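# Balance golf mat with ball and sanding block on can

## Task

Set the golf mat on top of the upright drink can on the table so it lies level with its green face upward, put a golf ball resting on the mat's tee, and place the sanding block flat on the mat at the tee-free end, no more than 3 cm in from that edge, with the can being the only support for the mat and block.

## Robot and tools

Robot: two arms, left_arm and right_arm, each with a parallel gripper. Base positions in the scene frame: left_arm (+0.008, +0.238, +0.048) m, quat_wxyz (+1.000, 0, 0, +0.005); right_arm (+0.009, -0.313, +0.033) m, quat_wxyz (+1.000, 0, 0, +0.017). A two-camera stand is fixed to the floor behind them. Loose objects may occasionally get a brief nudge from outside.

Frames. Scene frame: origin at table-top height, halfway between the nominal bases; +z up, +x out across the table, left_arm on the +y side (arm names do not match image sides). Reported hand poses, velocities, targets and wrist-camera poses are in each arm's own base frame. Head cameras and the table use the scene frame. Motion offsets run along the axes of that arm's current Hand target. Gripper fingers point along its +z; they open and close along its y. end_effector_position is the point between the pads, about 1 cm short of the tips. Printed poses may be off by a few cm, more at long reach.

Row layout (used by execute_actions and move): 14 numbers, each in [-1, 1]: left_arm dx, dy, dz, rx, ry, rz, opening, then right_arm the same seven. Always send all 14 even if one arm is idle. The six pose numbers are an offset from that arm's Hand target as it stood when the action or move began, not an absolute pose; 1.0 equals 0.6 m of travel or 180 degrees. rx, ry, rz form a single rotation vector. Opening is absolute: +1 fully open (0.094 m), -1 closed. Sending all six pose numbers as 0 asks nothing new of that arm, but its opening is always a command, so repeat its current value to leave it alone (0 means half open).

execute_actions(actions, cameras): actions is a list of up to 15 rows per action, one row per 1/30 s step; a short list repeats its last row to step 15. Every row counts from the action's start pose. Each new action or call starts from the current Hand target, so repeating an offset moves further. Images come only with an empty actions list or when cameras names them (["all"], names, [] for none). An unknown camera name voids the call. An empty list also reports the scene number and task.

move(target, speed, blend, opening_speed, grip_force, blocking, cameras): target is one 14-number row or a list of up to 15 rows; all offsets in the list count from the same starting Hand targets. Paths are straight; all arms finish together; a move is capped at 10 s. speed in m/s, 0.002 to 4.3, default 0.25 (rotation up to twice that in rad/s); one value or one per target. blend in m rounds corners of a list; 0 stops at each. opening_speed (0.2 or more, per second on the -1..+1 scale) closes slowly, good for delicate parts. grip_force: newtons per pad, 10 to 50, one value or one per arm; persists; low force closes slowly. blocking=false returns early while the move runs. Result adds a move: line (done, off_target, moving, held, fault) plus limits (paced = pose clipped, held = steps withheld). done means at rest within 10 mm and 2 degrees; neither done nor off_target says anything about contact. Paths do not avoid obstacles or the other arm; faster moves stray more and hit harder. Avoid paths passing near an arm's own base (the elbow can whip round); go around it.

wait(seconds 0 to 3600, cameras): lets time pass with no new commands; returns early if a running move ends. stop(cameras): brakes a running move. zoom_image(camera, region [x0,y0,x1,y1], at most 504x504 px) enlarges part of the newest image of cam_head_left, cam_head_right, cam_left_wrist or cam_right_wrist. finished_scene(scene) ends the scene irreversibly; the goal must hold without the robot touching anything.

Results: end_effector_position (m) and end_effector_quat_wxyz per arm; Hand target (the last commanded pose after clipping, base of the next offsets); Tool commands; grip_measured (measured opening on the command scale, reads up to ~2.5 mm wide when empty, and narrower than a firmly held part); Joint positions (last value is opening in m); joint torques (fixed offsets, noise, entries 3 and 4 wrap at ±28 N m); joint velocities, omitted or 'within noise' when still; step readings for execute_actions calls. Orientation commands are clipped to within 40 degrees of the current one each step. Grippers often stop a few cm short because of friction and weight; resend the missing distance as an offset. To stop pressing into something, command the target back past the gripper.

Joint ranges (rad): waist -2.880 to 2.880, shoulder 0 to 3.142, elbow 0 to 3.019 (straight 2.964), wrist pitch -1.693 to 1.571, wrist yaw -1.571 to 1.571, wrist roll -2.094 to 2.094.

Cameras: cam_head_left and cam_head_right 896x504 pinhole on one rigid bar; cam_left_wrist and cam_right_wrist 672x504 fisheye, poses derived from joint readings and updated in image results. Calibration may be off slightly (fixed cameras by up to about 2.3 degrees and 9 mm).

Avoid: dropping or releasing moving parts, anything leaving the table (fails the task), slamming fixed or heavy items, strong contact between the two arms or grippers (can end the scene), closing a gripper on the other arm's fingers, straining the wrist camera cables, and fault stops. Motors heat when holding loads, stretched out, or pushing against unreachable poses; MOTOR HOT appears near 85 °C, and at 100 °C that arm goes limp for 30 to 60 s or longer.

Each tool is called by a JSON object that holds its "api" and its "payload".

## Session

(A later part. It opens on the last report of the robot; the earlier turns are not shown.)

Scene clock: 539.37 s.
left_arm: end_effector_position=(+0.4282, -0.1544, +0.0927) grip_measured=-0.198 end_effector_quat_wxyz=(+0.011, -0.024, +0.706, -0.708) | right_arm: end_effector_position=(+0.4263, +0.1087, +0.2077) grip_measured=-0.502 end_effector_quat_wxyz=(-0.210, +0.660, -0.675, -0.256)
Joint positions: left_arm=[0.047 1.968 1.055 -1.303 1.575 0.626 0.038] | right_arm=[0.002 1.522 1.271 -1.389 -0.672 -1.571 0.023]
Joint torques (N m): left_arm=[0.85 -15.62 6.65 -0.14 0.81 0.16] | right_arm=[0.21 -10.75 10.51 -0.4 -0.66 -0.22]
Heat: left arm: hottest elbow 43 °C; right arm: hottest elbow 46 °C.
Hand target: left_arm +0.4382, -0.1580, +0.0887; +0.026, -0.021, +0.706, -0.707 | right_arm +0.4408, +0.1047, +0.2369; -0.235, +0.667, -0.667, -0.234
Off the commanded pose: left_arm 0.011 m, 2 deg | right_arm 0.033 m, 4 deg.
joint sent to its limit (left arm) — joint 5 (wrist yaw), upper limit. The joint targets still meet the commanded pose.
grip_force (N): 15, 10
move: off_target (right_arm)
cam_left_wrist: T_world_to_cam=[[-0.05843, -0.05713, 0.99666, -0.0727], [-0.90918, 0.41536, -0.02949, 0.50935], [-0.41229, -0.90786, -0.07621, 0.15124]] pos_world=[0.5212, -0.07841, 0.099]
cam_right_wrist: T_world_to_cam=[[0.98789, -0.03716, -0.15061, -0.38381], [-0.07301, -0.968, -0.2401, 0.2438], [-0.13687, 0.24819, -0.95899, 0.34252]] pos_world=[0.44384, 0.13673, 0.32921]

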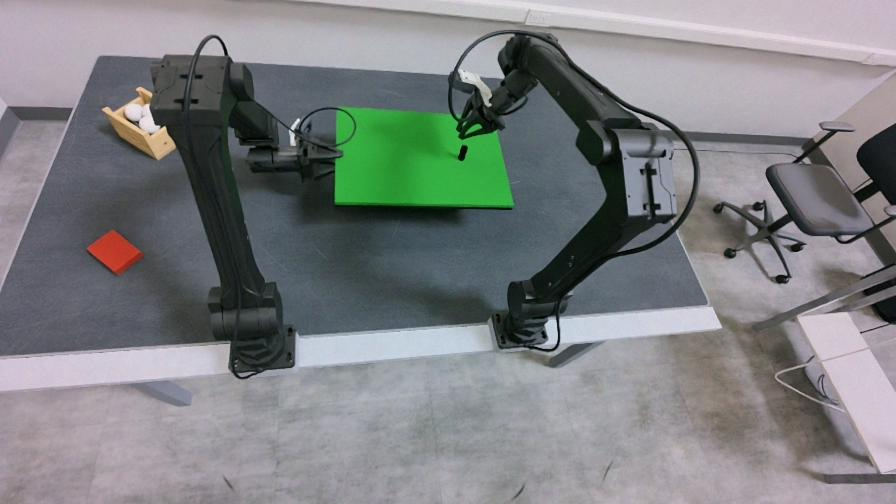

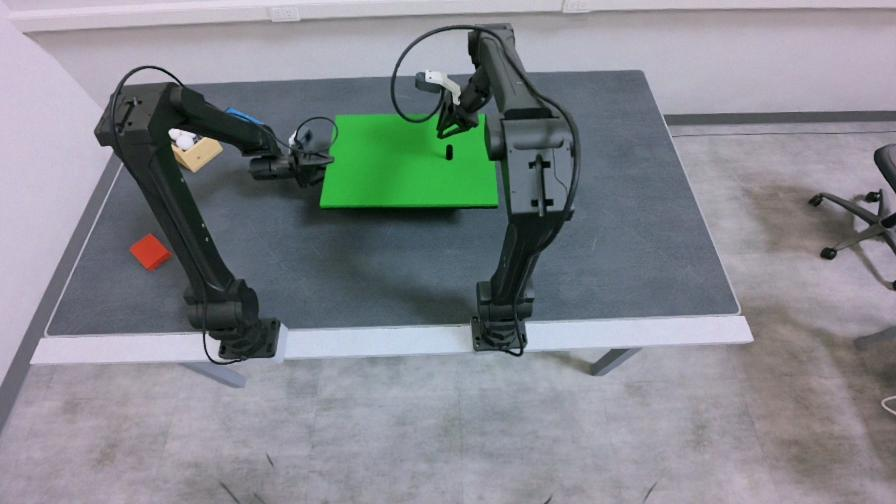

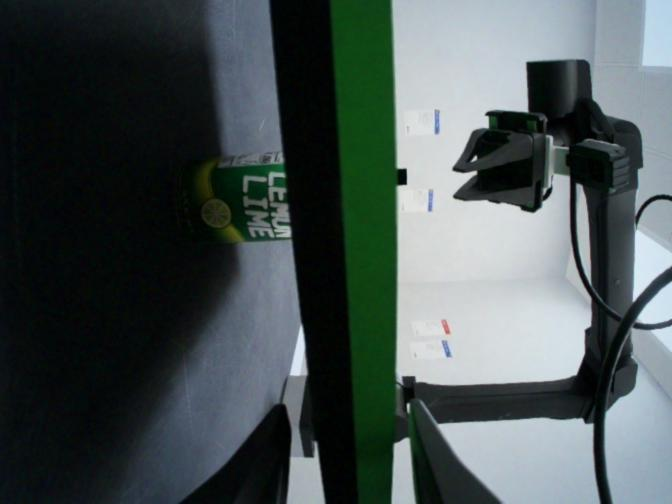

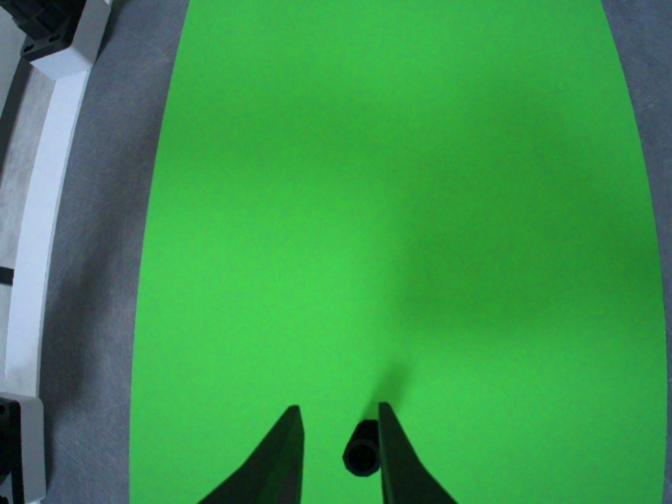

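{"api": "move", "payload": {"target": [[0,0,0,0,0,0,-0.2,-0.008,0.0167,-0.1432,0,0,0,-0.5],[0,0,0,0,0,0,-0.2,0.2075,0.035,-0.1942,-0.0766,-0.3692,0.5355,0.2]], "speed": 0.15, "blend": 0.02, "cameras": ["all"]}}

Scene clock: 565.00 s.
left_arm: end_effector_position=(+0.4282, -0.1544, +0.0927) grip_measured=-0.198 end_effector_quat_wxyz=(+0.011, -0.024, +0.706, -0.708) | right_arm: end_effector_position=(+0.4197, -0.0611, +0.2546) grip_measured=+0.197 end_effector_quat_wxyz=(+0.211, +0.187, +0.679, +0.677)
Joint positions: left_arm=[0.047 1.968 1.055 -1.303 1.575 0.626 0.038] | right_arm=[-0.566 1.6 1.067 -1.669 -1.579 -0.663 0.056]
Joint torques (N m): left_arm=[0.91 -15.79 6.69 -0.24 0.81 0.15] | right_arm=[-0.38 -8.18 5.24 -1.21 -0.65 -0.17]
Heat: left arm: hottest elbow 42 °C; right arm: hottest elbow 48 °C.
Hand target: left_arm +0.4382, -0.1580, +0.0887; +0.026, -0.021, +0.706, -0.707 | right_arm +0.4197, -0.0652, +0.2499; +0.212, +0.212, +0.675, +0.674
Off the commanded pose: left_arm 0.011 m, 2 deg | right_arm 0.006 m, 3 deg.
joint sent to its limit (left arm) — joint 5 (wrist yaw), upper limit. The joint targets still meet the commanded pose.
joint sent to its limit (right arm) — joint 4 (wrist pitch), lower limit; joint 5 (wrist yaw), lower limit. The joint targets still meet the commanded pose.
grip_force (N): 15, 10
move: off_target (right_arm); target 2's new opening was sent with right_arm's hand 0.006 m and 3 deg from that target
cam_left_wrist: T_world_to_cam=[[-0.05843, -0.05713, 0.99666, -0.0727], [-0.90918, 0.41536, -0.02949, 0.50935], [-0.41229, -0.90786, -0.07621, 0.15124]] pos_world=[0.5212, -0.07841, 0.099]
cam_right_wrist: T_world_to_cam=[[-0.01613, 0.06582, -0.9977, 0.26686], [-0.98883, 0.14685, 0.02568, 0.47507], [0.1482, 0.98697, 0.06272, 0.09403]] pos_world=[0.46013, -0.18014, 0.24815]

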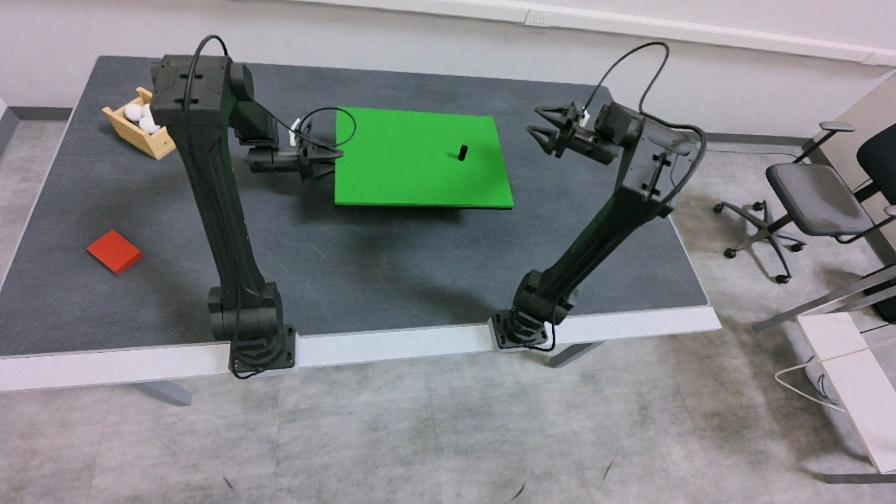

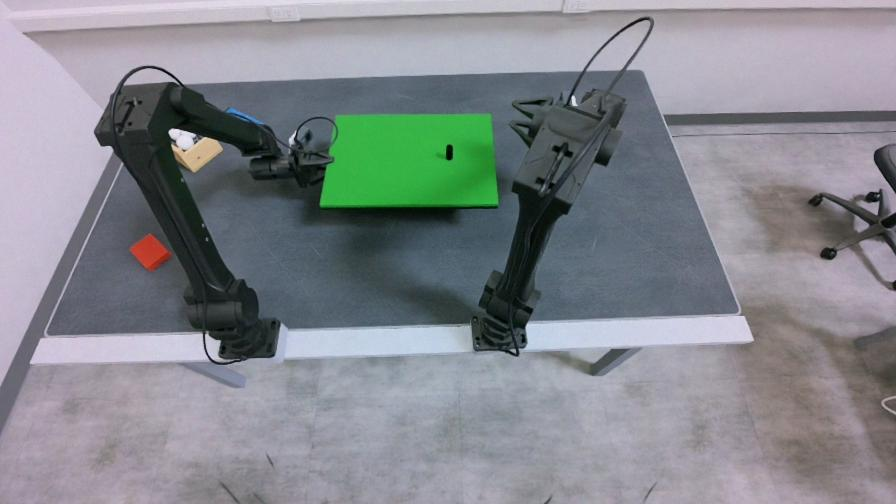

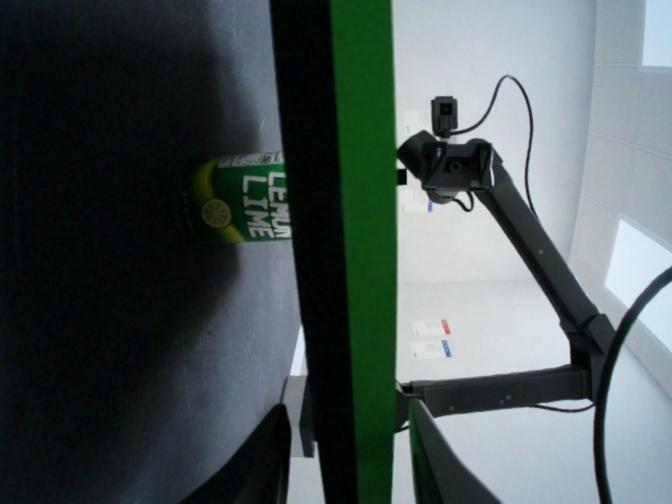

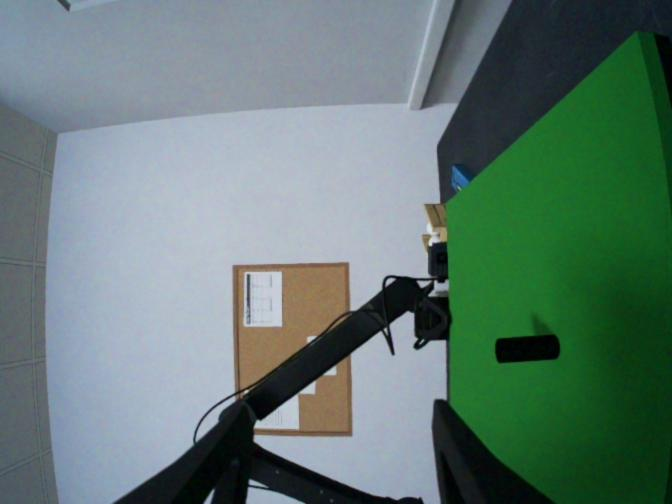

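{"api": "zoom_image", "payload": {"camera": "cam_head_left", "region": [440, 90, 540, 230]}}

{"api": "zoom_image", "payload": {"camera": "cam_head_right", "region": [430, 90, 530, 230]}}

{"api": "zoom_image", "payload": {"camera": "cam_head_left", "region": [300, 90, 400, 230]}}

{"api": "zoom_image", "payload": {"camera": "cam_head_right", "region": [290, 90, 390, 230]}}

Scaled by 3.600.

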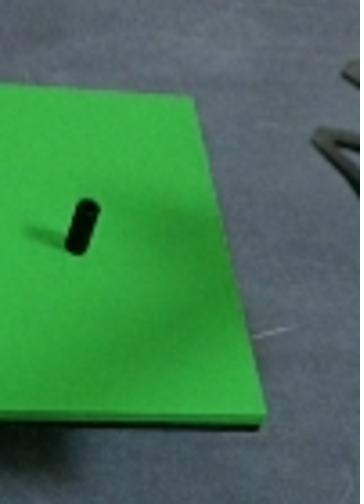

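Scaled by 3.600.

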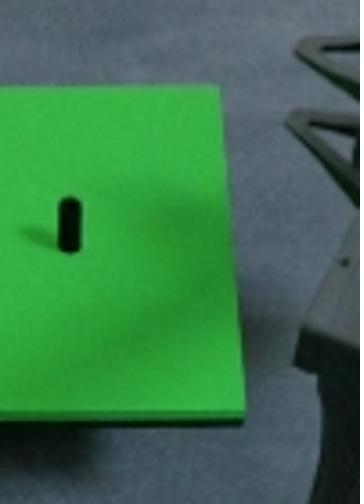

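Scaled by 3.600.

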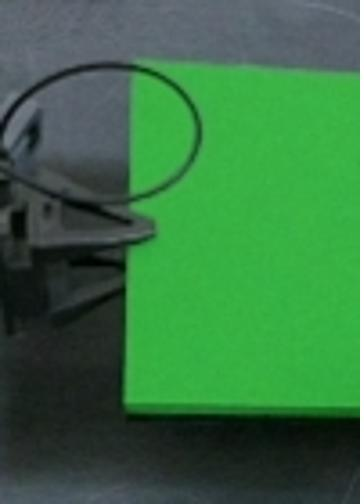

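Scaled by 3.600.

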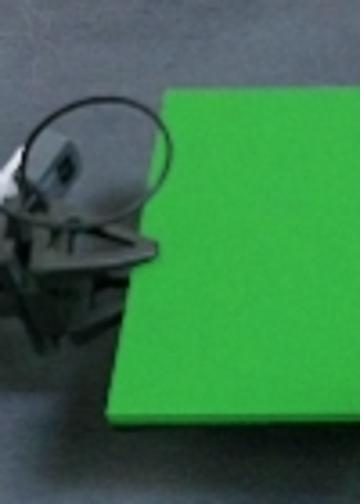

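{"api": "move", "payload": {"target": [0,0,0,0,0,0,-0.2,-0.0048,-0.245,-0.0068,0,0,0,-0.2], "speed": 0.12, "cameras": ["cam_right_wrist", "cam_head_right"]}}

Scene clock: 579.57 s.
left_arm: end_effector_position=(+0.4282, -0.1544, +0.0927) grip_measured=-0.198 end_effector_quat_wxyz=(+0.011, -0.024, +0.706, -0.708) | right_arm: end_effector_position=(+0.4197, -0.0658, +0.1068) grip_measured=-0.198 end_effector_quat_wxyz=(+0.196, +0.210, +0.673, +0.682)
Joint positions: left_arm=[0.047 1.968 1.055 -1.303 1.575 0.626 0.038] | right_arm=[-0.576 1.909 0.975 -1.418 -1.58 -0.759 0.038]
Joint torques (N m): left_arm=[0.85 -15.5 6.69 -0.29 0.83 0.17] | right_arm=[0.26 -9.47 3.37 -0.23 -0.55 -0.38]
Heat: left arm: hottest elbow 42 °C; right arm: hottest elbow 47 °C.
Hand target: left_arm +0.4382, -0.1580, +0.0887; +0.026, -0.021, +0.706, -0.707 | right_arm +0.4196, -0.0704, +0.1028; +0.212, +0.213, +0.675, +0.674
Off the commanded pose: left_arm 0.011 m, 2 deg | right_arm 0.006 m, 2 deg.
joint sent to its limit (left arm) — joint 5 (wrist yaw), upper limit. The joint targets still meet the commanded pose.
joint sent to its limit (right arm) — joint 5 (wrist yaw), lower limit. The joint targets still meet the commanded pose.
grip_force (N): 15, 10
move: done
cam_right_wrist: T_world_to_cam=[[-0.0616, 0.09609, -0.99346, 0.14025], [-0.98471, 0.15667, 0.07621, 0.47307], [0.16297, 0.98297, 0.08497, 0.09917]] pos_world=[0.45832, -0.18507, 0.09486]
Images, in order (width x height): cam_head_right 896x504, cam_right_wrist 672x504.

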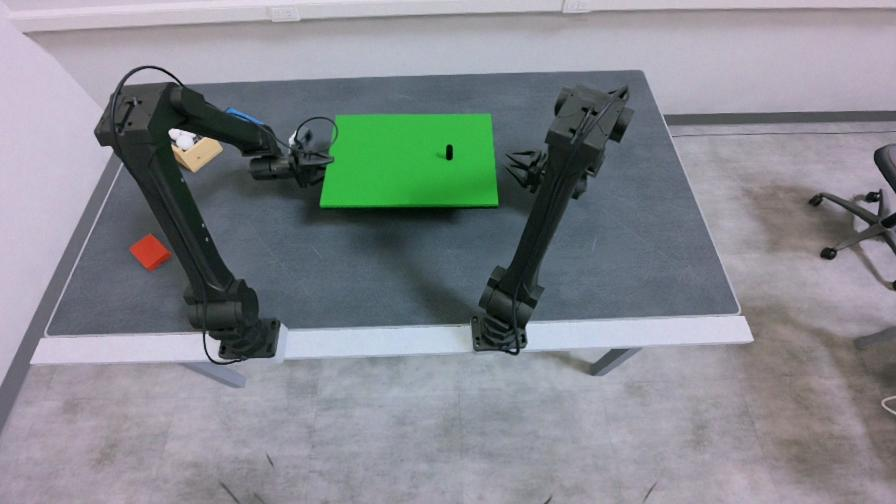

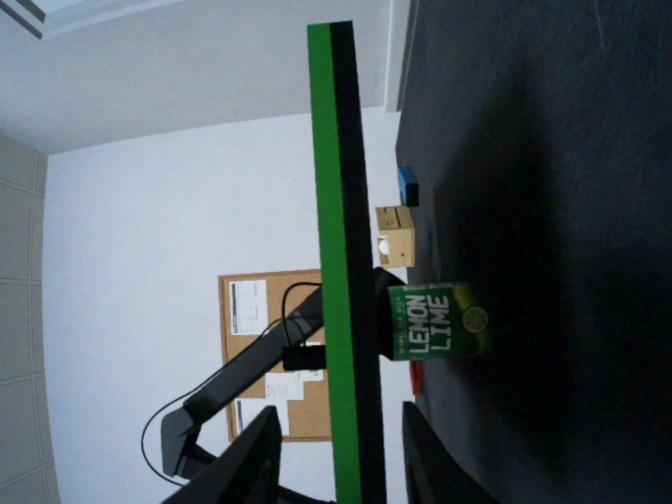

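{"api": "move", "payload": {"target": [0,0,0,0,0,0,-0.2,0.0368,-0.0055,0.0828,0,0,0,-0.2], "speed": 0.06, "cameras": ["cam_right_wrist", "cam_left_wrist", "cam_head_right"]}}

{"api": "zoom_image", "payload": {"camera": "cam_right_wrist", "region": [220, 280, 480, 504]}}

Scene clock: 584.90 s.
left_arm: end_effector_position=(+0.4282, -0.1544, +0.0927) grip_measured=-0.198 end_effector_quat_wxyz=(+0.011, -0.024, +0.706, -0.708) | right_arm: end_effector_position=(+0.4241, -0.0183, +0.1023) grip_measured=-0.198 end_effector_quat_wxyz=(+0.155, +0.175, +0.683, +0.692)
Joint positions: left_arm=[0.047 1.968 1.055 -1.303 1.575 0.626 0.038] | right_arm=[-0.464 1.921 0.975 -1.418 -1.58 -0.763 0.038]
Joint torques (N m): left_arm=[0.91 -15.68 6.58 -0.27 0.82 0.15] | right_arm=[2.26 -9.58 4.34 -0.42 -0.53 -0.39]
Heat: left arm: hottest elbow 42 °C; right arm: hottest elbow 47 °C.
Hand target: left_arm +0.4382, -0.1580, +0.0887; +0.026, -0.021, +0.706, -0.707 | right_arm +0.4300, -0.0170, +0.0994; +0.212, +0.213, +0.675, +0.674
Off the commanded pose: left_arm 0.011 m, 2 deg | right_arm 0.007 m, 8 deg.
joint sent to its limit (left arm) — joint 5 (wrist yaw), upper limit. The joint targets still meet the commanded pose.
joint sent to its limit (right arm) — joint 5 (wrist yaw), lower limit. The joint targets are off in orientation, not in position.
grip_force (N): 15, 10
move: off_target (right_arm)
cam_left_wrist: T_world_to_cam=[[-0.05843, -0.05713, 0.99666, -0.0727], [-0.90918, 0.41536, -0.02949, 0.50935], [-0.41229, -0.90786, -0.07621, 0.15124]] pos_world=[0.5212, -0.07841, 0.099]
cam_right_wrist: T_world_to_cam=[[-0.07877, 0.09192, -0.99265, 0.13861], [-0.99551, 0.04523, 0.08318, 0.47217], [0.05255, 0.99474, 0.08794, 0.09881]] pos_world=[0.47578, -0.13239, 0.08963]
Images, in order (width x height): cam_head_right 896x504, cam_left_wrist 672x504, cam_right_wrist 672x504.

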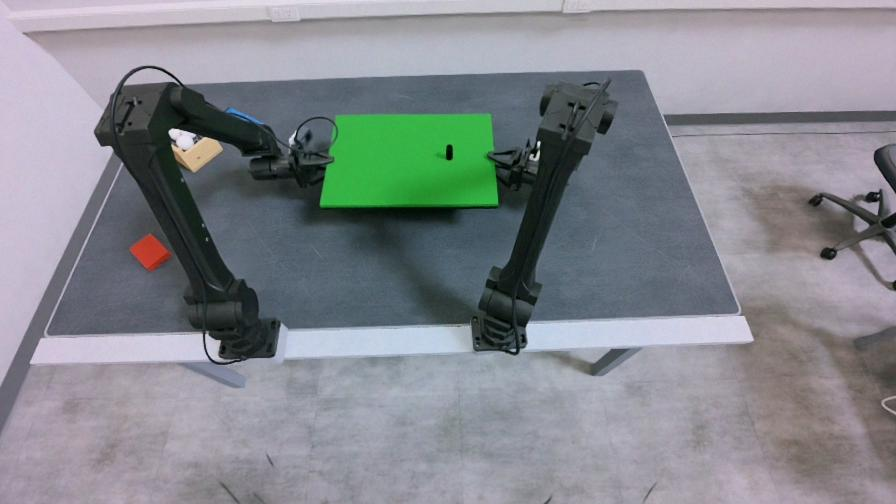

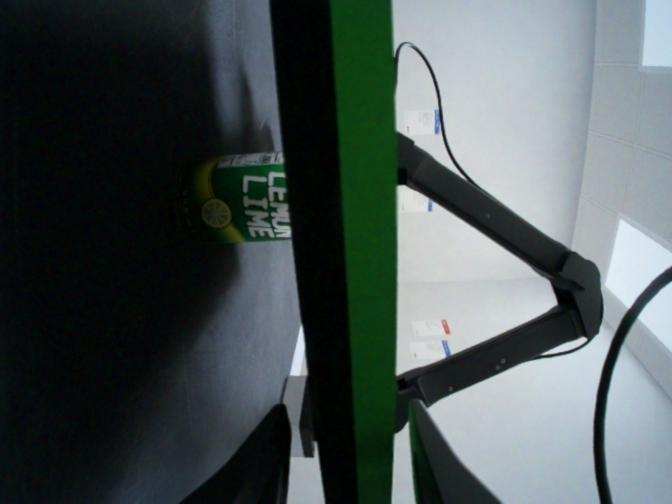

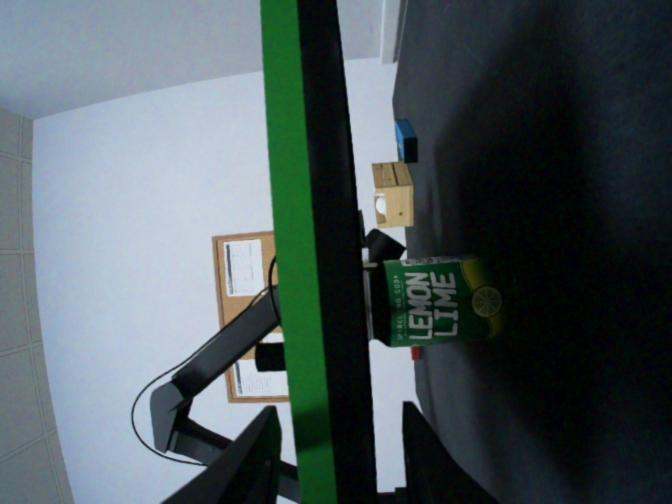

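Scaled by 1.938 from the camera's image (finer frame: 960x720).

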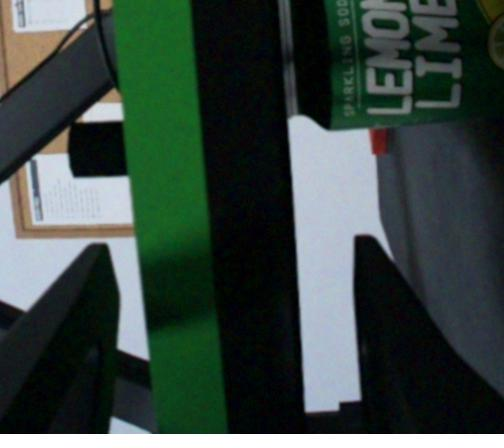

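{"api": "move", "payload": {"target": [[0,0,0,0,0,0,0.2,0,0,0,0,0,0,-0.2],[0,0,-0.22,0,0,0,0.2,0,0,0,0,0,0,-0.2]], "speed": 0.08, "cameras": ["all"]}}

{"api": "zoom_image", "payload": {"camera": "cam_right_wrist", "region": [220, 280, 480, 504]}}

Scene clock: 590.63 s.
left_arm: end_effector_position=(+0.4217, -0.0309, +0.0909) grip_measured=+0.198 end_effector_quat_wxyz=(+0.054, -0.053, +0.747, -0.661) | right_arm: end_effector_position=(+0.4241, -0.0183, +0.1023) grip_measured=-0.198 end_effector_quat_wxyz=(+0.155, +0.175, +0.683, +0.692)
Joint positions: left_arm=[0.341 1.996 1.11 -1.683 1.347 1.021 0.056] | right_arm=[-0.464 1.921 0.975 -1.418 -1.58 -0.764 0.038]
Joint torques (N m): left_arm=[1.55 -15.68 6.32 -1.95 0.39 0.16] | right_arm=[1.03 -9.41 4.51 -0.59 -0.55 -0.47]
Heat: left arm: hottest elbow 42 °C; right arm: hottest elbow 46 °C.
Hand target: left_arm +0.4296, -0.0262, +0.0886; +0.026, -0.020, +0.706, -0.707 | right_arm +0.4300, -0.0170, +0.0994; +0.212, +0.213, +0.675, +0.674
Off the commanded pose: left_arm 0.009 m, 9 deg | right_arm 0.007 m, 8 deg.
joint sent to its limit (left arm) — joint 4 (wrist pitch), lower limit. The joint targets are off in orientation, not in position.
joint sent to its limit (right arm) — joint 5 (wrist yaw), lower limit. The joint targets are off in orientation, not in position.
grip_force (N): 15, 10
move: off_target (left_arm)
cam_left_wrist: T_world_to_cam=[[-0.06425, -0.18813, 0.98004, -0.06428], [-0.94621, 0.32355, 0.00007, 0.4622], [-0.3171, -0.92732, -0.1988, 0.23103]] pos_world=[0.50647, 0.05261, 0.10889]
cam_right_wrist: T_world_to_cam=[[-0.07837, 0.0918, -0.99269, 0.13851], [-0.99554, 0.04518, 0.08277, 0.47221], [0.05245, 0.99475, 0.08785, 0.09886]] pos_world=[0.47578, -0.13239, 0.08973]

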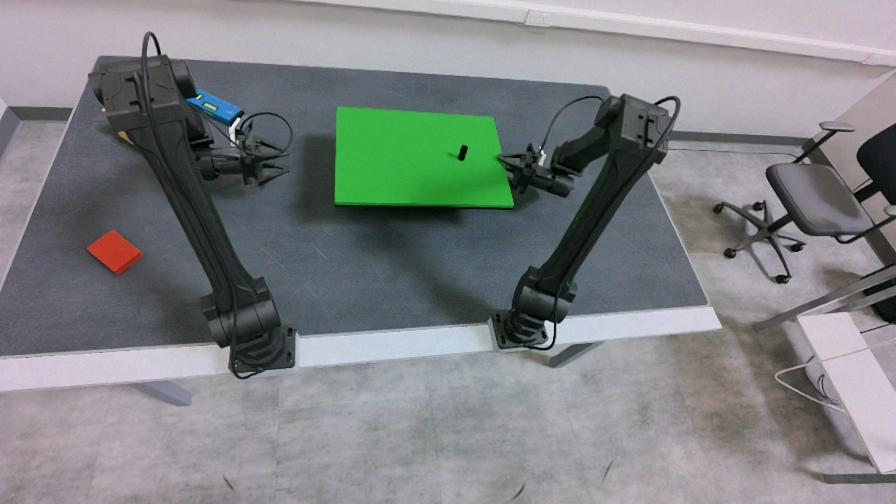

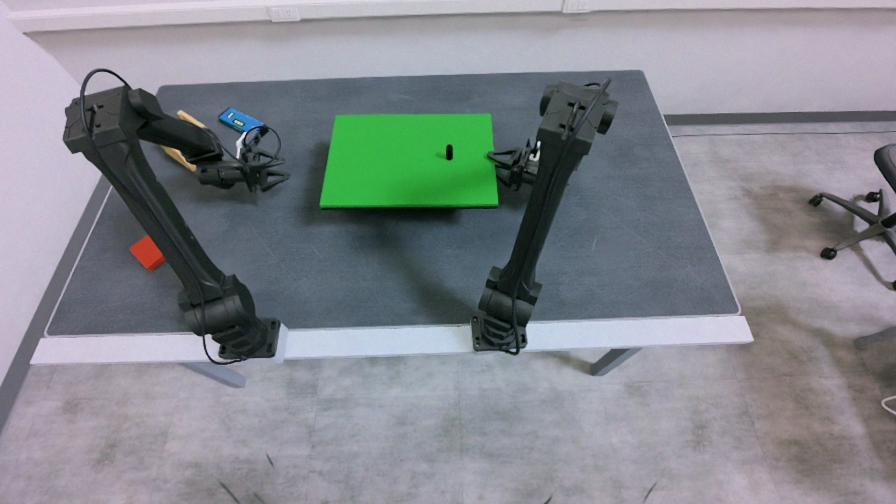

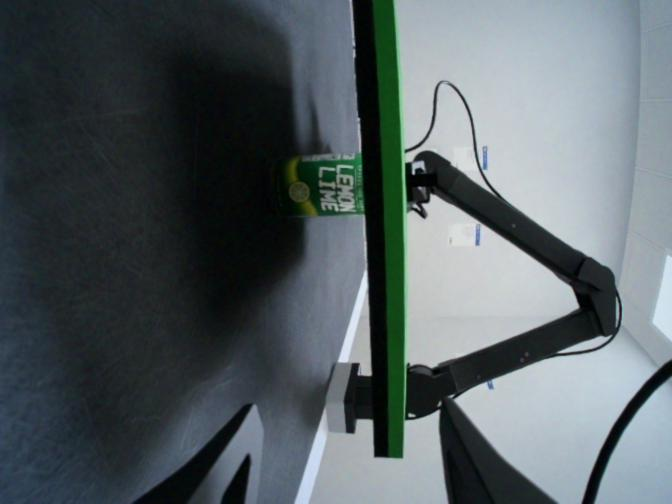

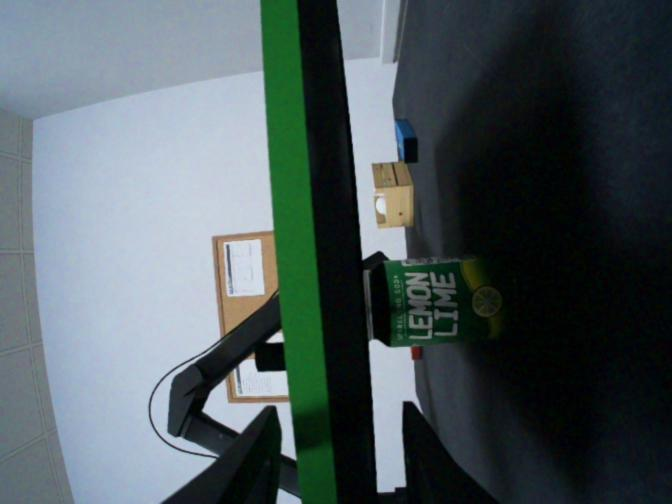

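Scaled by 1.938 from the camera's image (finer frame: 960x720).

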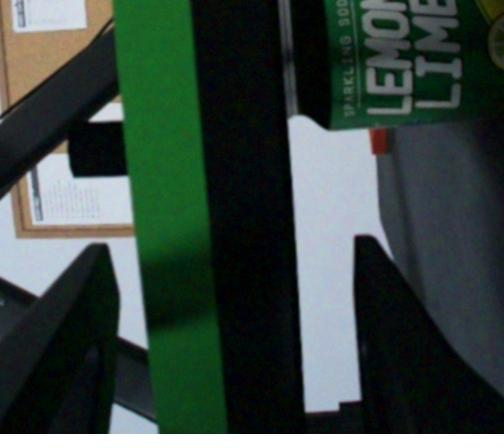

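{"api": "move", "payload": {"target": [[0.0398,-0.2187,-0.1292,0,0,0,0.2,0,0,0,0,0,0,-0.2],[0.2262,-0.121,-0.6087,-0.4717,-0.1991,-0.2028,0.7,0,0,0,0,0,0,-0.2]], "speed": 0.2, "blend": 0.03, "cameras": ["cam_left_wrist", "cam_head_left", "cam_right_wrist"]}}

Scene clock: 603.30 s.
left_arm: end_effector_position=(+0.2708, +0.3253, +0.1550) grip_measured=+0.697 end_effector_quat_wxyz=(-0.011, -0.416, +0.909, -0.006) | right_arm: end_effector_position=(+0.4241, -0.0183, +0.1023) grip_measured=-0.198 end_effector_quat_wxyz=(+0.155, +0.175, +0.683, +0.692)
Joint positions: left_arm=[0.878 1.502 1.21 -1.302 0.001 0.02 0.08] | right_arm=[-0.464 1.921 0.975 -1.418 -1.58 -0.764 0.038]
Joint torques (N m): left_arm=[1.85 -15.91 7.71 0.75 -0.06 -0.11] | right_arm=[2.73 -9.29 4.27 -0.31 -0.51 -0.41]
Heat: left arm: hottest elbow 42 °C; right arm: hottest elbow 45 °C.
Hand target: left_arm +0.2694, +0.3293, +0.1595; +0.000, -0.423, +0.906, +0.000 | right_arm +0.4300, -0.0170, +0.0994; +0.212, +0.213, +0.675, +0.674
Off the commanded pose: left_arm 0.006 m, 2 deg | right_arm 0.007 m, 8 deg.
joint sent to its limit (right arm) — joint 5 (wrist yaw), lower limit. The joint targets are off in orientation, not in position.
grip_force (N): 15, 10
move: done
cam_left_wrist: T_world_to_cam=[[0.69975, -0.71237, -0.0537, 0.05404], [-0.60702, -0.63253, 0.48108, 0.34873], [-0.37667, -0.30404, -0.87503, 0.44449]] pos_world=[0.3413, 0.39422, 0.22408]
cam_right_wrist: T_world_to_cam=[[-0.07837, 0.0918, -0.99269, 0.13851], [-0.99554, 0.04518, 0.08277, 0.47221], [0.05245, 0.99475, 0.08785, 0.09886]] pos_world=[0.47578, -0.13239, 0.08973]
Images, in order (width x height): cam_head_left 896x504, cam_left_wrist 672x504, cam_right_wrist 672x504.

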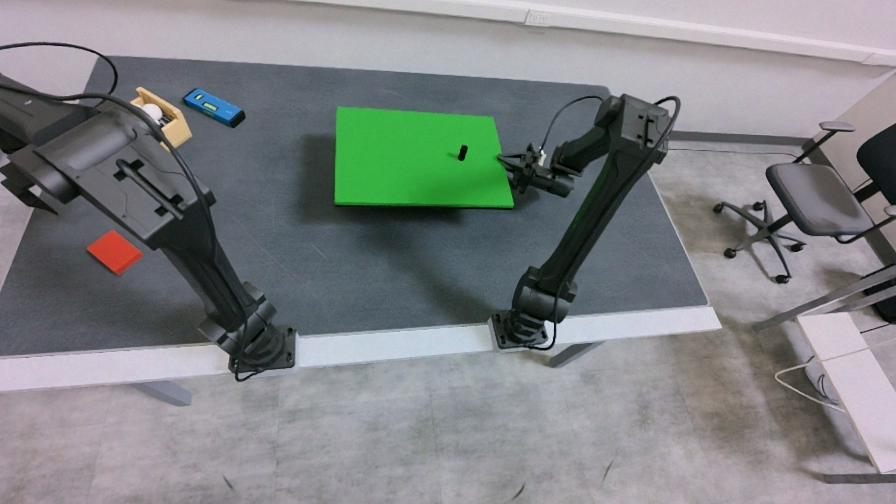

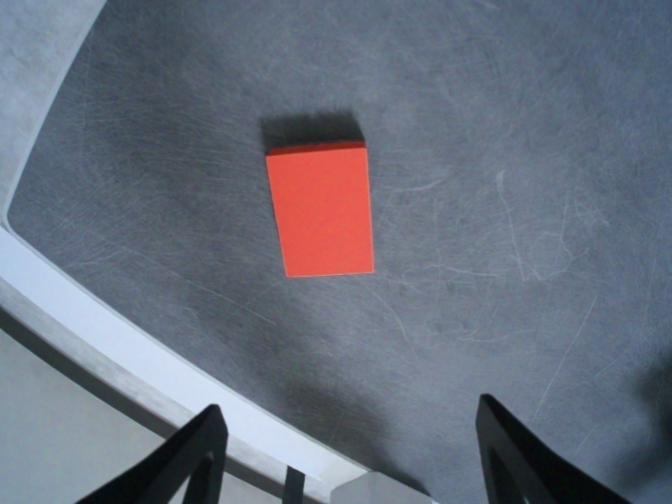

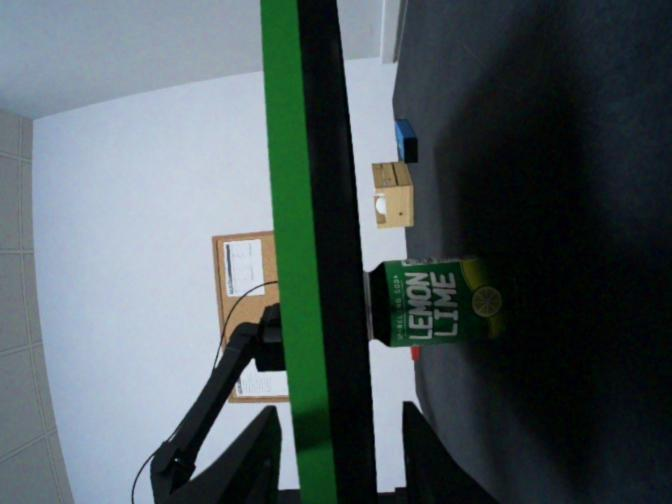

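{"api": "move", "payload": {"target": [0.011,0.033,0.3025,0,0,0,0.7,0,0,0,0,0,0,-0.2], "speed": 0.12, "cameras": ["cam_left_wrist"]}}

Scene clock: 608.47 s.
left_arm: end_effector_position=(+0.2544, +0.3365, -0.0123) grip_measured=+0.698 end_effector_quat_wxyz=(+0.005, -0.423, +0.906, +0.002) | right_arm: end_effector_position=(+0.4241, -0.0183, +0.1023) grip_measured=-0.198 end_effector_quat_wxyz=(+0.155, +0.175, +0.683, +0.692)
Joint positions: left_arm=[0.925 1.706 0.954 -0.807 0.001 0.052 0.08] | right_arm=[-0.464 1.921 0.975 -1.418 -1.58 -0.764 0.038]
Joint torques (N m): left_arm=[1.96 -14.04 5.57 0.81 -0.08 0.04] | right_arm=[2.26 -9.58 4.36 -0.53 -0.53 -0.45]
Heat: left arm: hottest elbow 42 °C; right arm: hottest elbow 45 °C.
Hand target: left_arm +0.2499, +0.3370, -0.0220; +0.000, -0.423, +0.906, +0.000 | right_arm +0.4300, -0.0170, +0.0994; +0.212, +0.213, +0.675, +0.674
Off the commanded pose: left_arm 0.011 m, 1 deg | right_arm 0.007 m, 8 deg.
joint sent to its limit (right arm) — joint 5 (wrist yaw), lower limit. The joint targets are off in orientation, not in position.
grip_force (N): 15, 10
move: off_target (left_arm)
cam_left_wrist: T_world_to_cam=[[0.71146, -0.70035, -0.05769, 0.05749], [-0.60792, -0.65458, 0.44941, 0.43356], [-0.35251, -0.28467, -0.89146, 0.28247]] pos_world=[0.32224, 0.40447, 0.06028]

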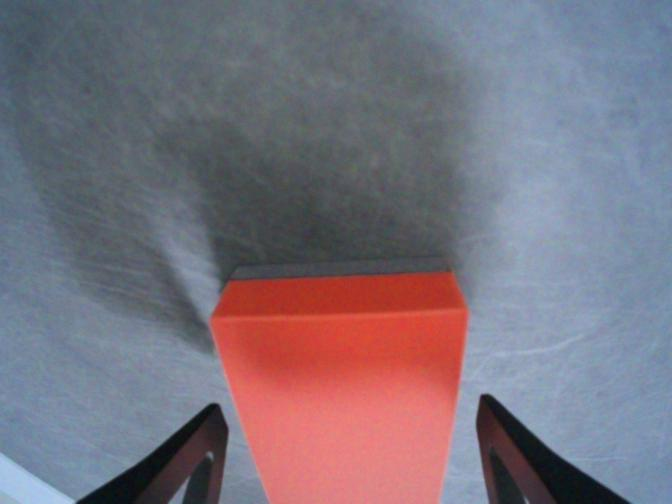

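{"api": "move", "payload": {"target": [0.005,0,0.022,0,0,0,0.7,0,0,0,0,0,0,-0.2], "speed": 0.06}}

Scene clock: 610.83 s.
left_arm: end_effector_position=(+0.2535, +0.3352, -0.0245) grip_measured=+0.698 end_effector_quat_wxyz=(+0.007, -0.423, +0.906, +0.003) | right_arm: end_effector_position=(+0.4241, -0.0183, +0.1023) grip_measured=-0.198 end_effector_quat_wxyz=(+0.155, +0.175, +0.683, +0.692)
Joint positions: left_arm=[0.925 1.725 0.937 -0.768 0.001 0.052 0.08] | right_arm=[-0.464 1.921 0.975 -1.418 -1.58 -0.764 0.038]
Joint torques (N m): left_arm=[2.2 -13.92 5.27 0.83 -0.04 0.05] | right_arm=[1.9 -9.41 4.41 -0.35 -0.53 -0.37]
Heat: left arm: hottest elbow 42 °C; right arm: hottest elbow 45 °C.
Hand target: left_arm +0.2479, +0.3346, -0.0352; +0.000, -0.423, +0.906, +0.000 | right_arm +0.4300, -0.0170, +0.0994; +0.212, +0.213, +0.675, +0.674
Off the commanded pose: left_arm 0.012 m, 1 deg | right_arm 0.007 m, 8 deg.
joint sent to its limit (right arm) — joint 5 (wrist yaw), lower limit. The joint targets are off in orientation, not in position.
grip_force (N): 15, 10
move: off_target (left_arm)

{"api": "move", "payload": {"target": [0,0,0,0,0,0,0.15,0,0,0,0,0,0,-0.2], "grip_force": [20, 10], "opening_speed": 0.4, "cameras": ["cam_left_wrist"]}}

Scene clock: 613.37 s.
left_arm: end_effector_position=(+0.2531, +0.3355, -0.0245) grip_measured=+0.331 end_effector_quat_wxyz=(+0.007, -0.422, +0.906, +0.003) | right_arm: end_effector_position=(+0.4241, -0.0183, +0.1023) grip_measured=-0.198 end_effector_quat_wxyz=(+0.155, +0.175, +0.683, +0.692)
Joint positions: left_arm=[0.926 1.725 0.937 -0.768 0 0.053 0.063] | right_arm=[-0.464 1.921 0.975 -1.418 -1.58 -0.764 0.038]
Joint torques (N m): left_arm=[1.9 -13.98 5.33 0.85 0 0] | right_arm=[1.61 -9.05 4.16 -0.32 -0.58 -0.44]
Heat: left arm: hottest elbow 42 °C; right arm: hottest elbow 44 °C.
Hand target: left_arm +0.2479, +0.3346, -0.0352; +0.000, -0.423, +0.906, +0.000 | right_arm +0.4300, -0.0170, +0.0994; +0.212, +0.213, +0.675, +0.674
Off the commanded pose: left_arm 0.012 m, 1 deg | right_arm 0.007 m, 8 deg.
joint sent to its limit (right arm) — joint 5 (wrist yaw), lower limit. The joint targets are off in orientation, not in position.
grip_force (N): 20, 10
move: done
cam_left_wrist: T_world_to_cam=[[0.7108, -0.70093, -0.05887, 0.05733], [-0.60927, -0.65534, 0.44645, 0.43816], [-0.35151, -0.28147, -0.89287, 0.26949]] pos_world=[0.32094, 0.40318, 0.04838]

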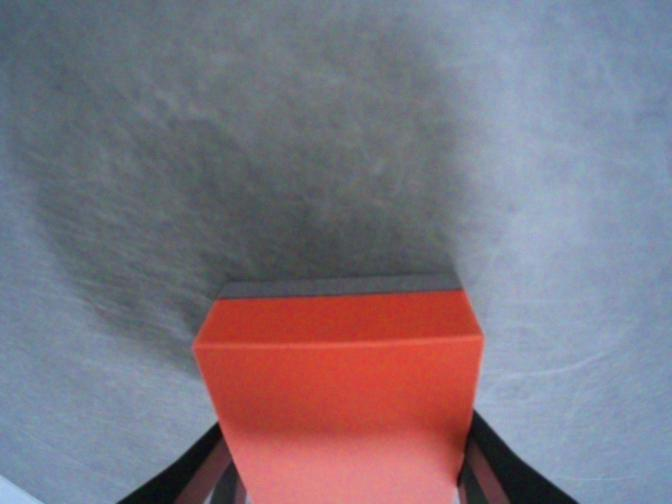

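{"api": "move", "payload": {"target": [[0,0,-0.3167,0,0,0,0.15,0,0,0,0,0,0,-0.2],[0.4617,-0.7945,-0.4083,0,0,0.2778,0.15,0,0,0,0,0,0,-0.2]], "speed": 0.2, "blend": 0.04, "cameras": ["all"]}}

Scene clock: 619.77 s.
left_arm: end_effector_position=(+0.4197, -0.1778, +0.1949) grip_measured=+0.330 end_effector_quat_wxyz=(-0.014, +0.004, +1.000, +0.005) | right_arm: end_effector_position=(+0.4241, -0.0183, +0.1023) grip_measured=-0.198 end_effector_quat_wxyz=(+0.155, +0.175, +0.683, +0.692)
Joint positions: left_arm=[-0.399 1.564 1.388 -1.425 0.002 -0.391 0.063] | right_arm=[-0.464 1.921 0.975 -1.418 -1.58 -0.764 0.038]
Joint torques (N m): left_arm=[1.49 -14.74 12.18 -0.44 -0.14 -0.12] | right_arm=[2.61 -9 4.48 -0.53 -0.57 -0.37]
Heat: left arm: hottest elbow 43 °C; right arm: hottest elbow 44 °C.
Hand target: left_arm +0.4355, -0.1839, +0.2096; +0.000, +0.000, +1.000, +0.000 | right_arm +0.4300, -0.0170, +0.0994; +0.212, +0.213, +0.675, +0.674
Off the commanded pose: left_arm 0.023 m, 2 deg | right_arm 0.007 m, 8 deg.
joint sent to its limit (right arm) — joint 5 (wrist yaw), lower limit. The joint targets are off in orientation, not in position.
grip_force (N): 20, 10
move: off_target (left_arm)
cam_left_wrist: T_world_to_cam=[[-0.08961, -0.99391, -0.0642, -0.12299], [-0.87286, 0.04732, 0.48568, 0.33324], [-0.47968, 0.09956, -0.87178, 0.49682]] pos_world=[0.51816, -0.18748, 0.26338]
cam_right_wrist: T_world_to_cam=[[-0.07837, 0.0918, -0.99269, 0.13851], [-0.99554, 0.04518, 0.08277, 0.47221], [0.05245, 0.99475, 0.08785, 0.09886]] pos_world=[0.47578, -0.13239, 0.08973]

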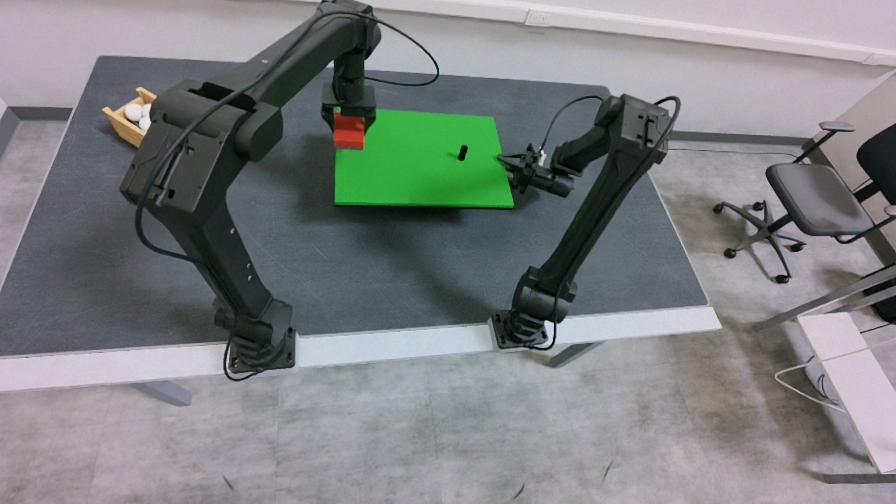

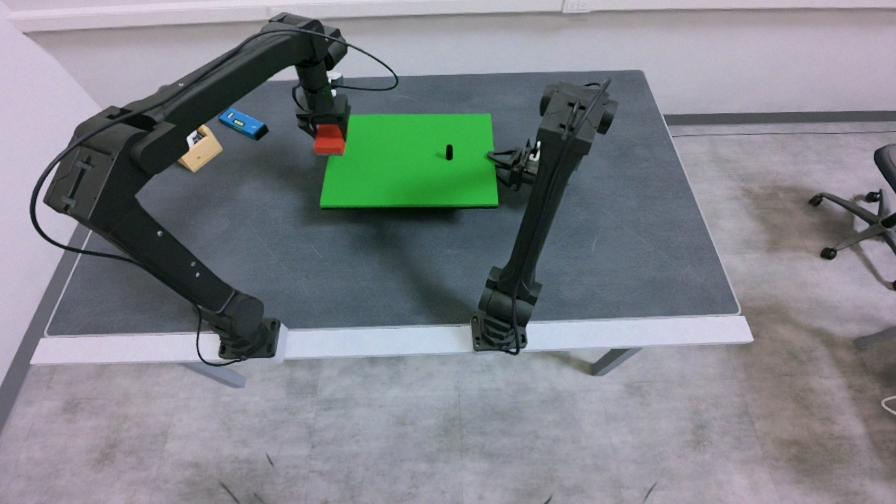

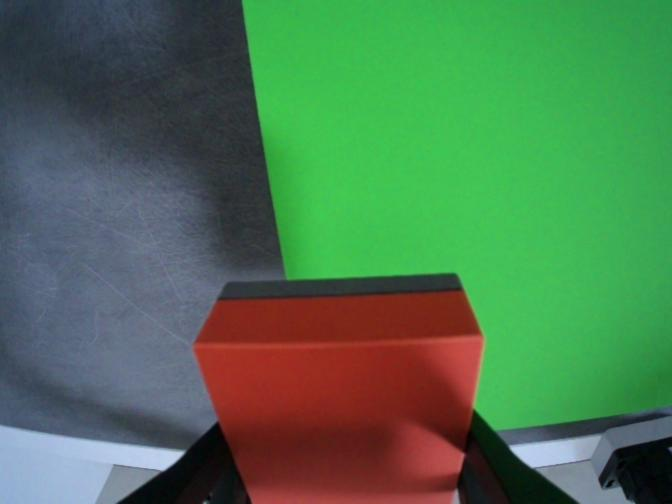

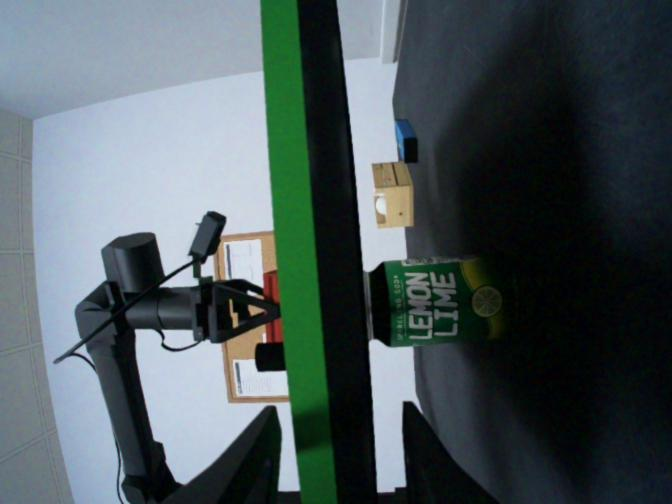

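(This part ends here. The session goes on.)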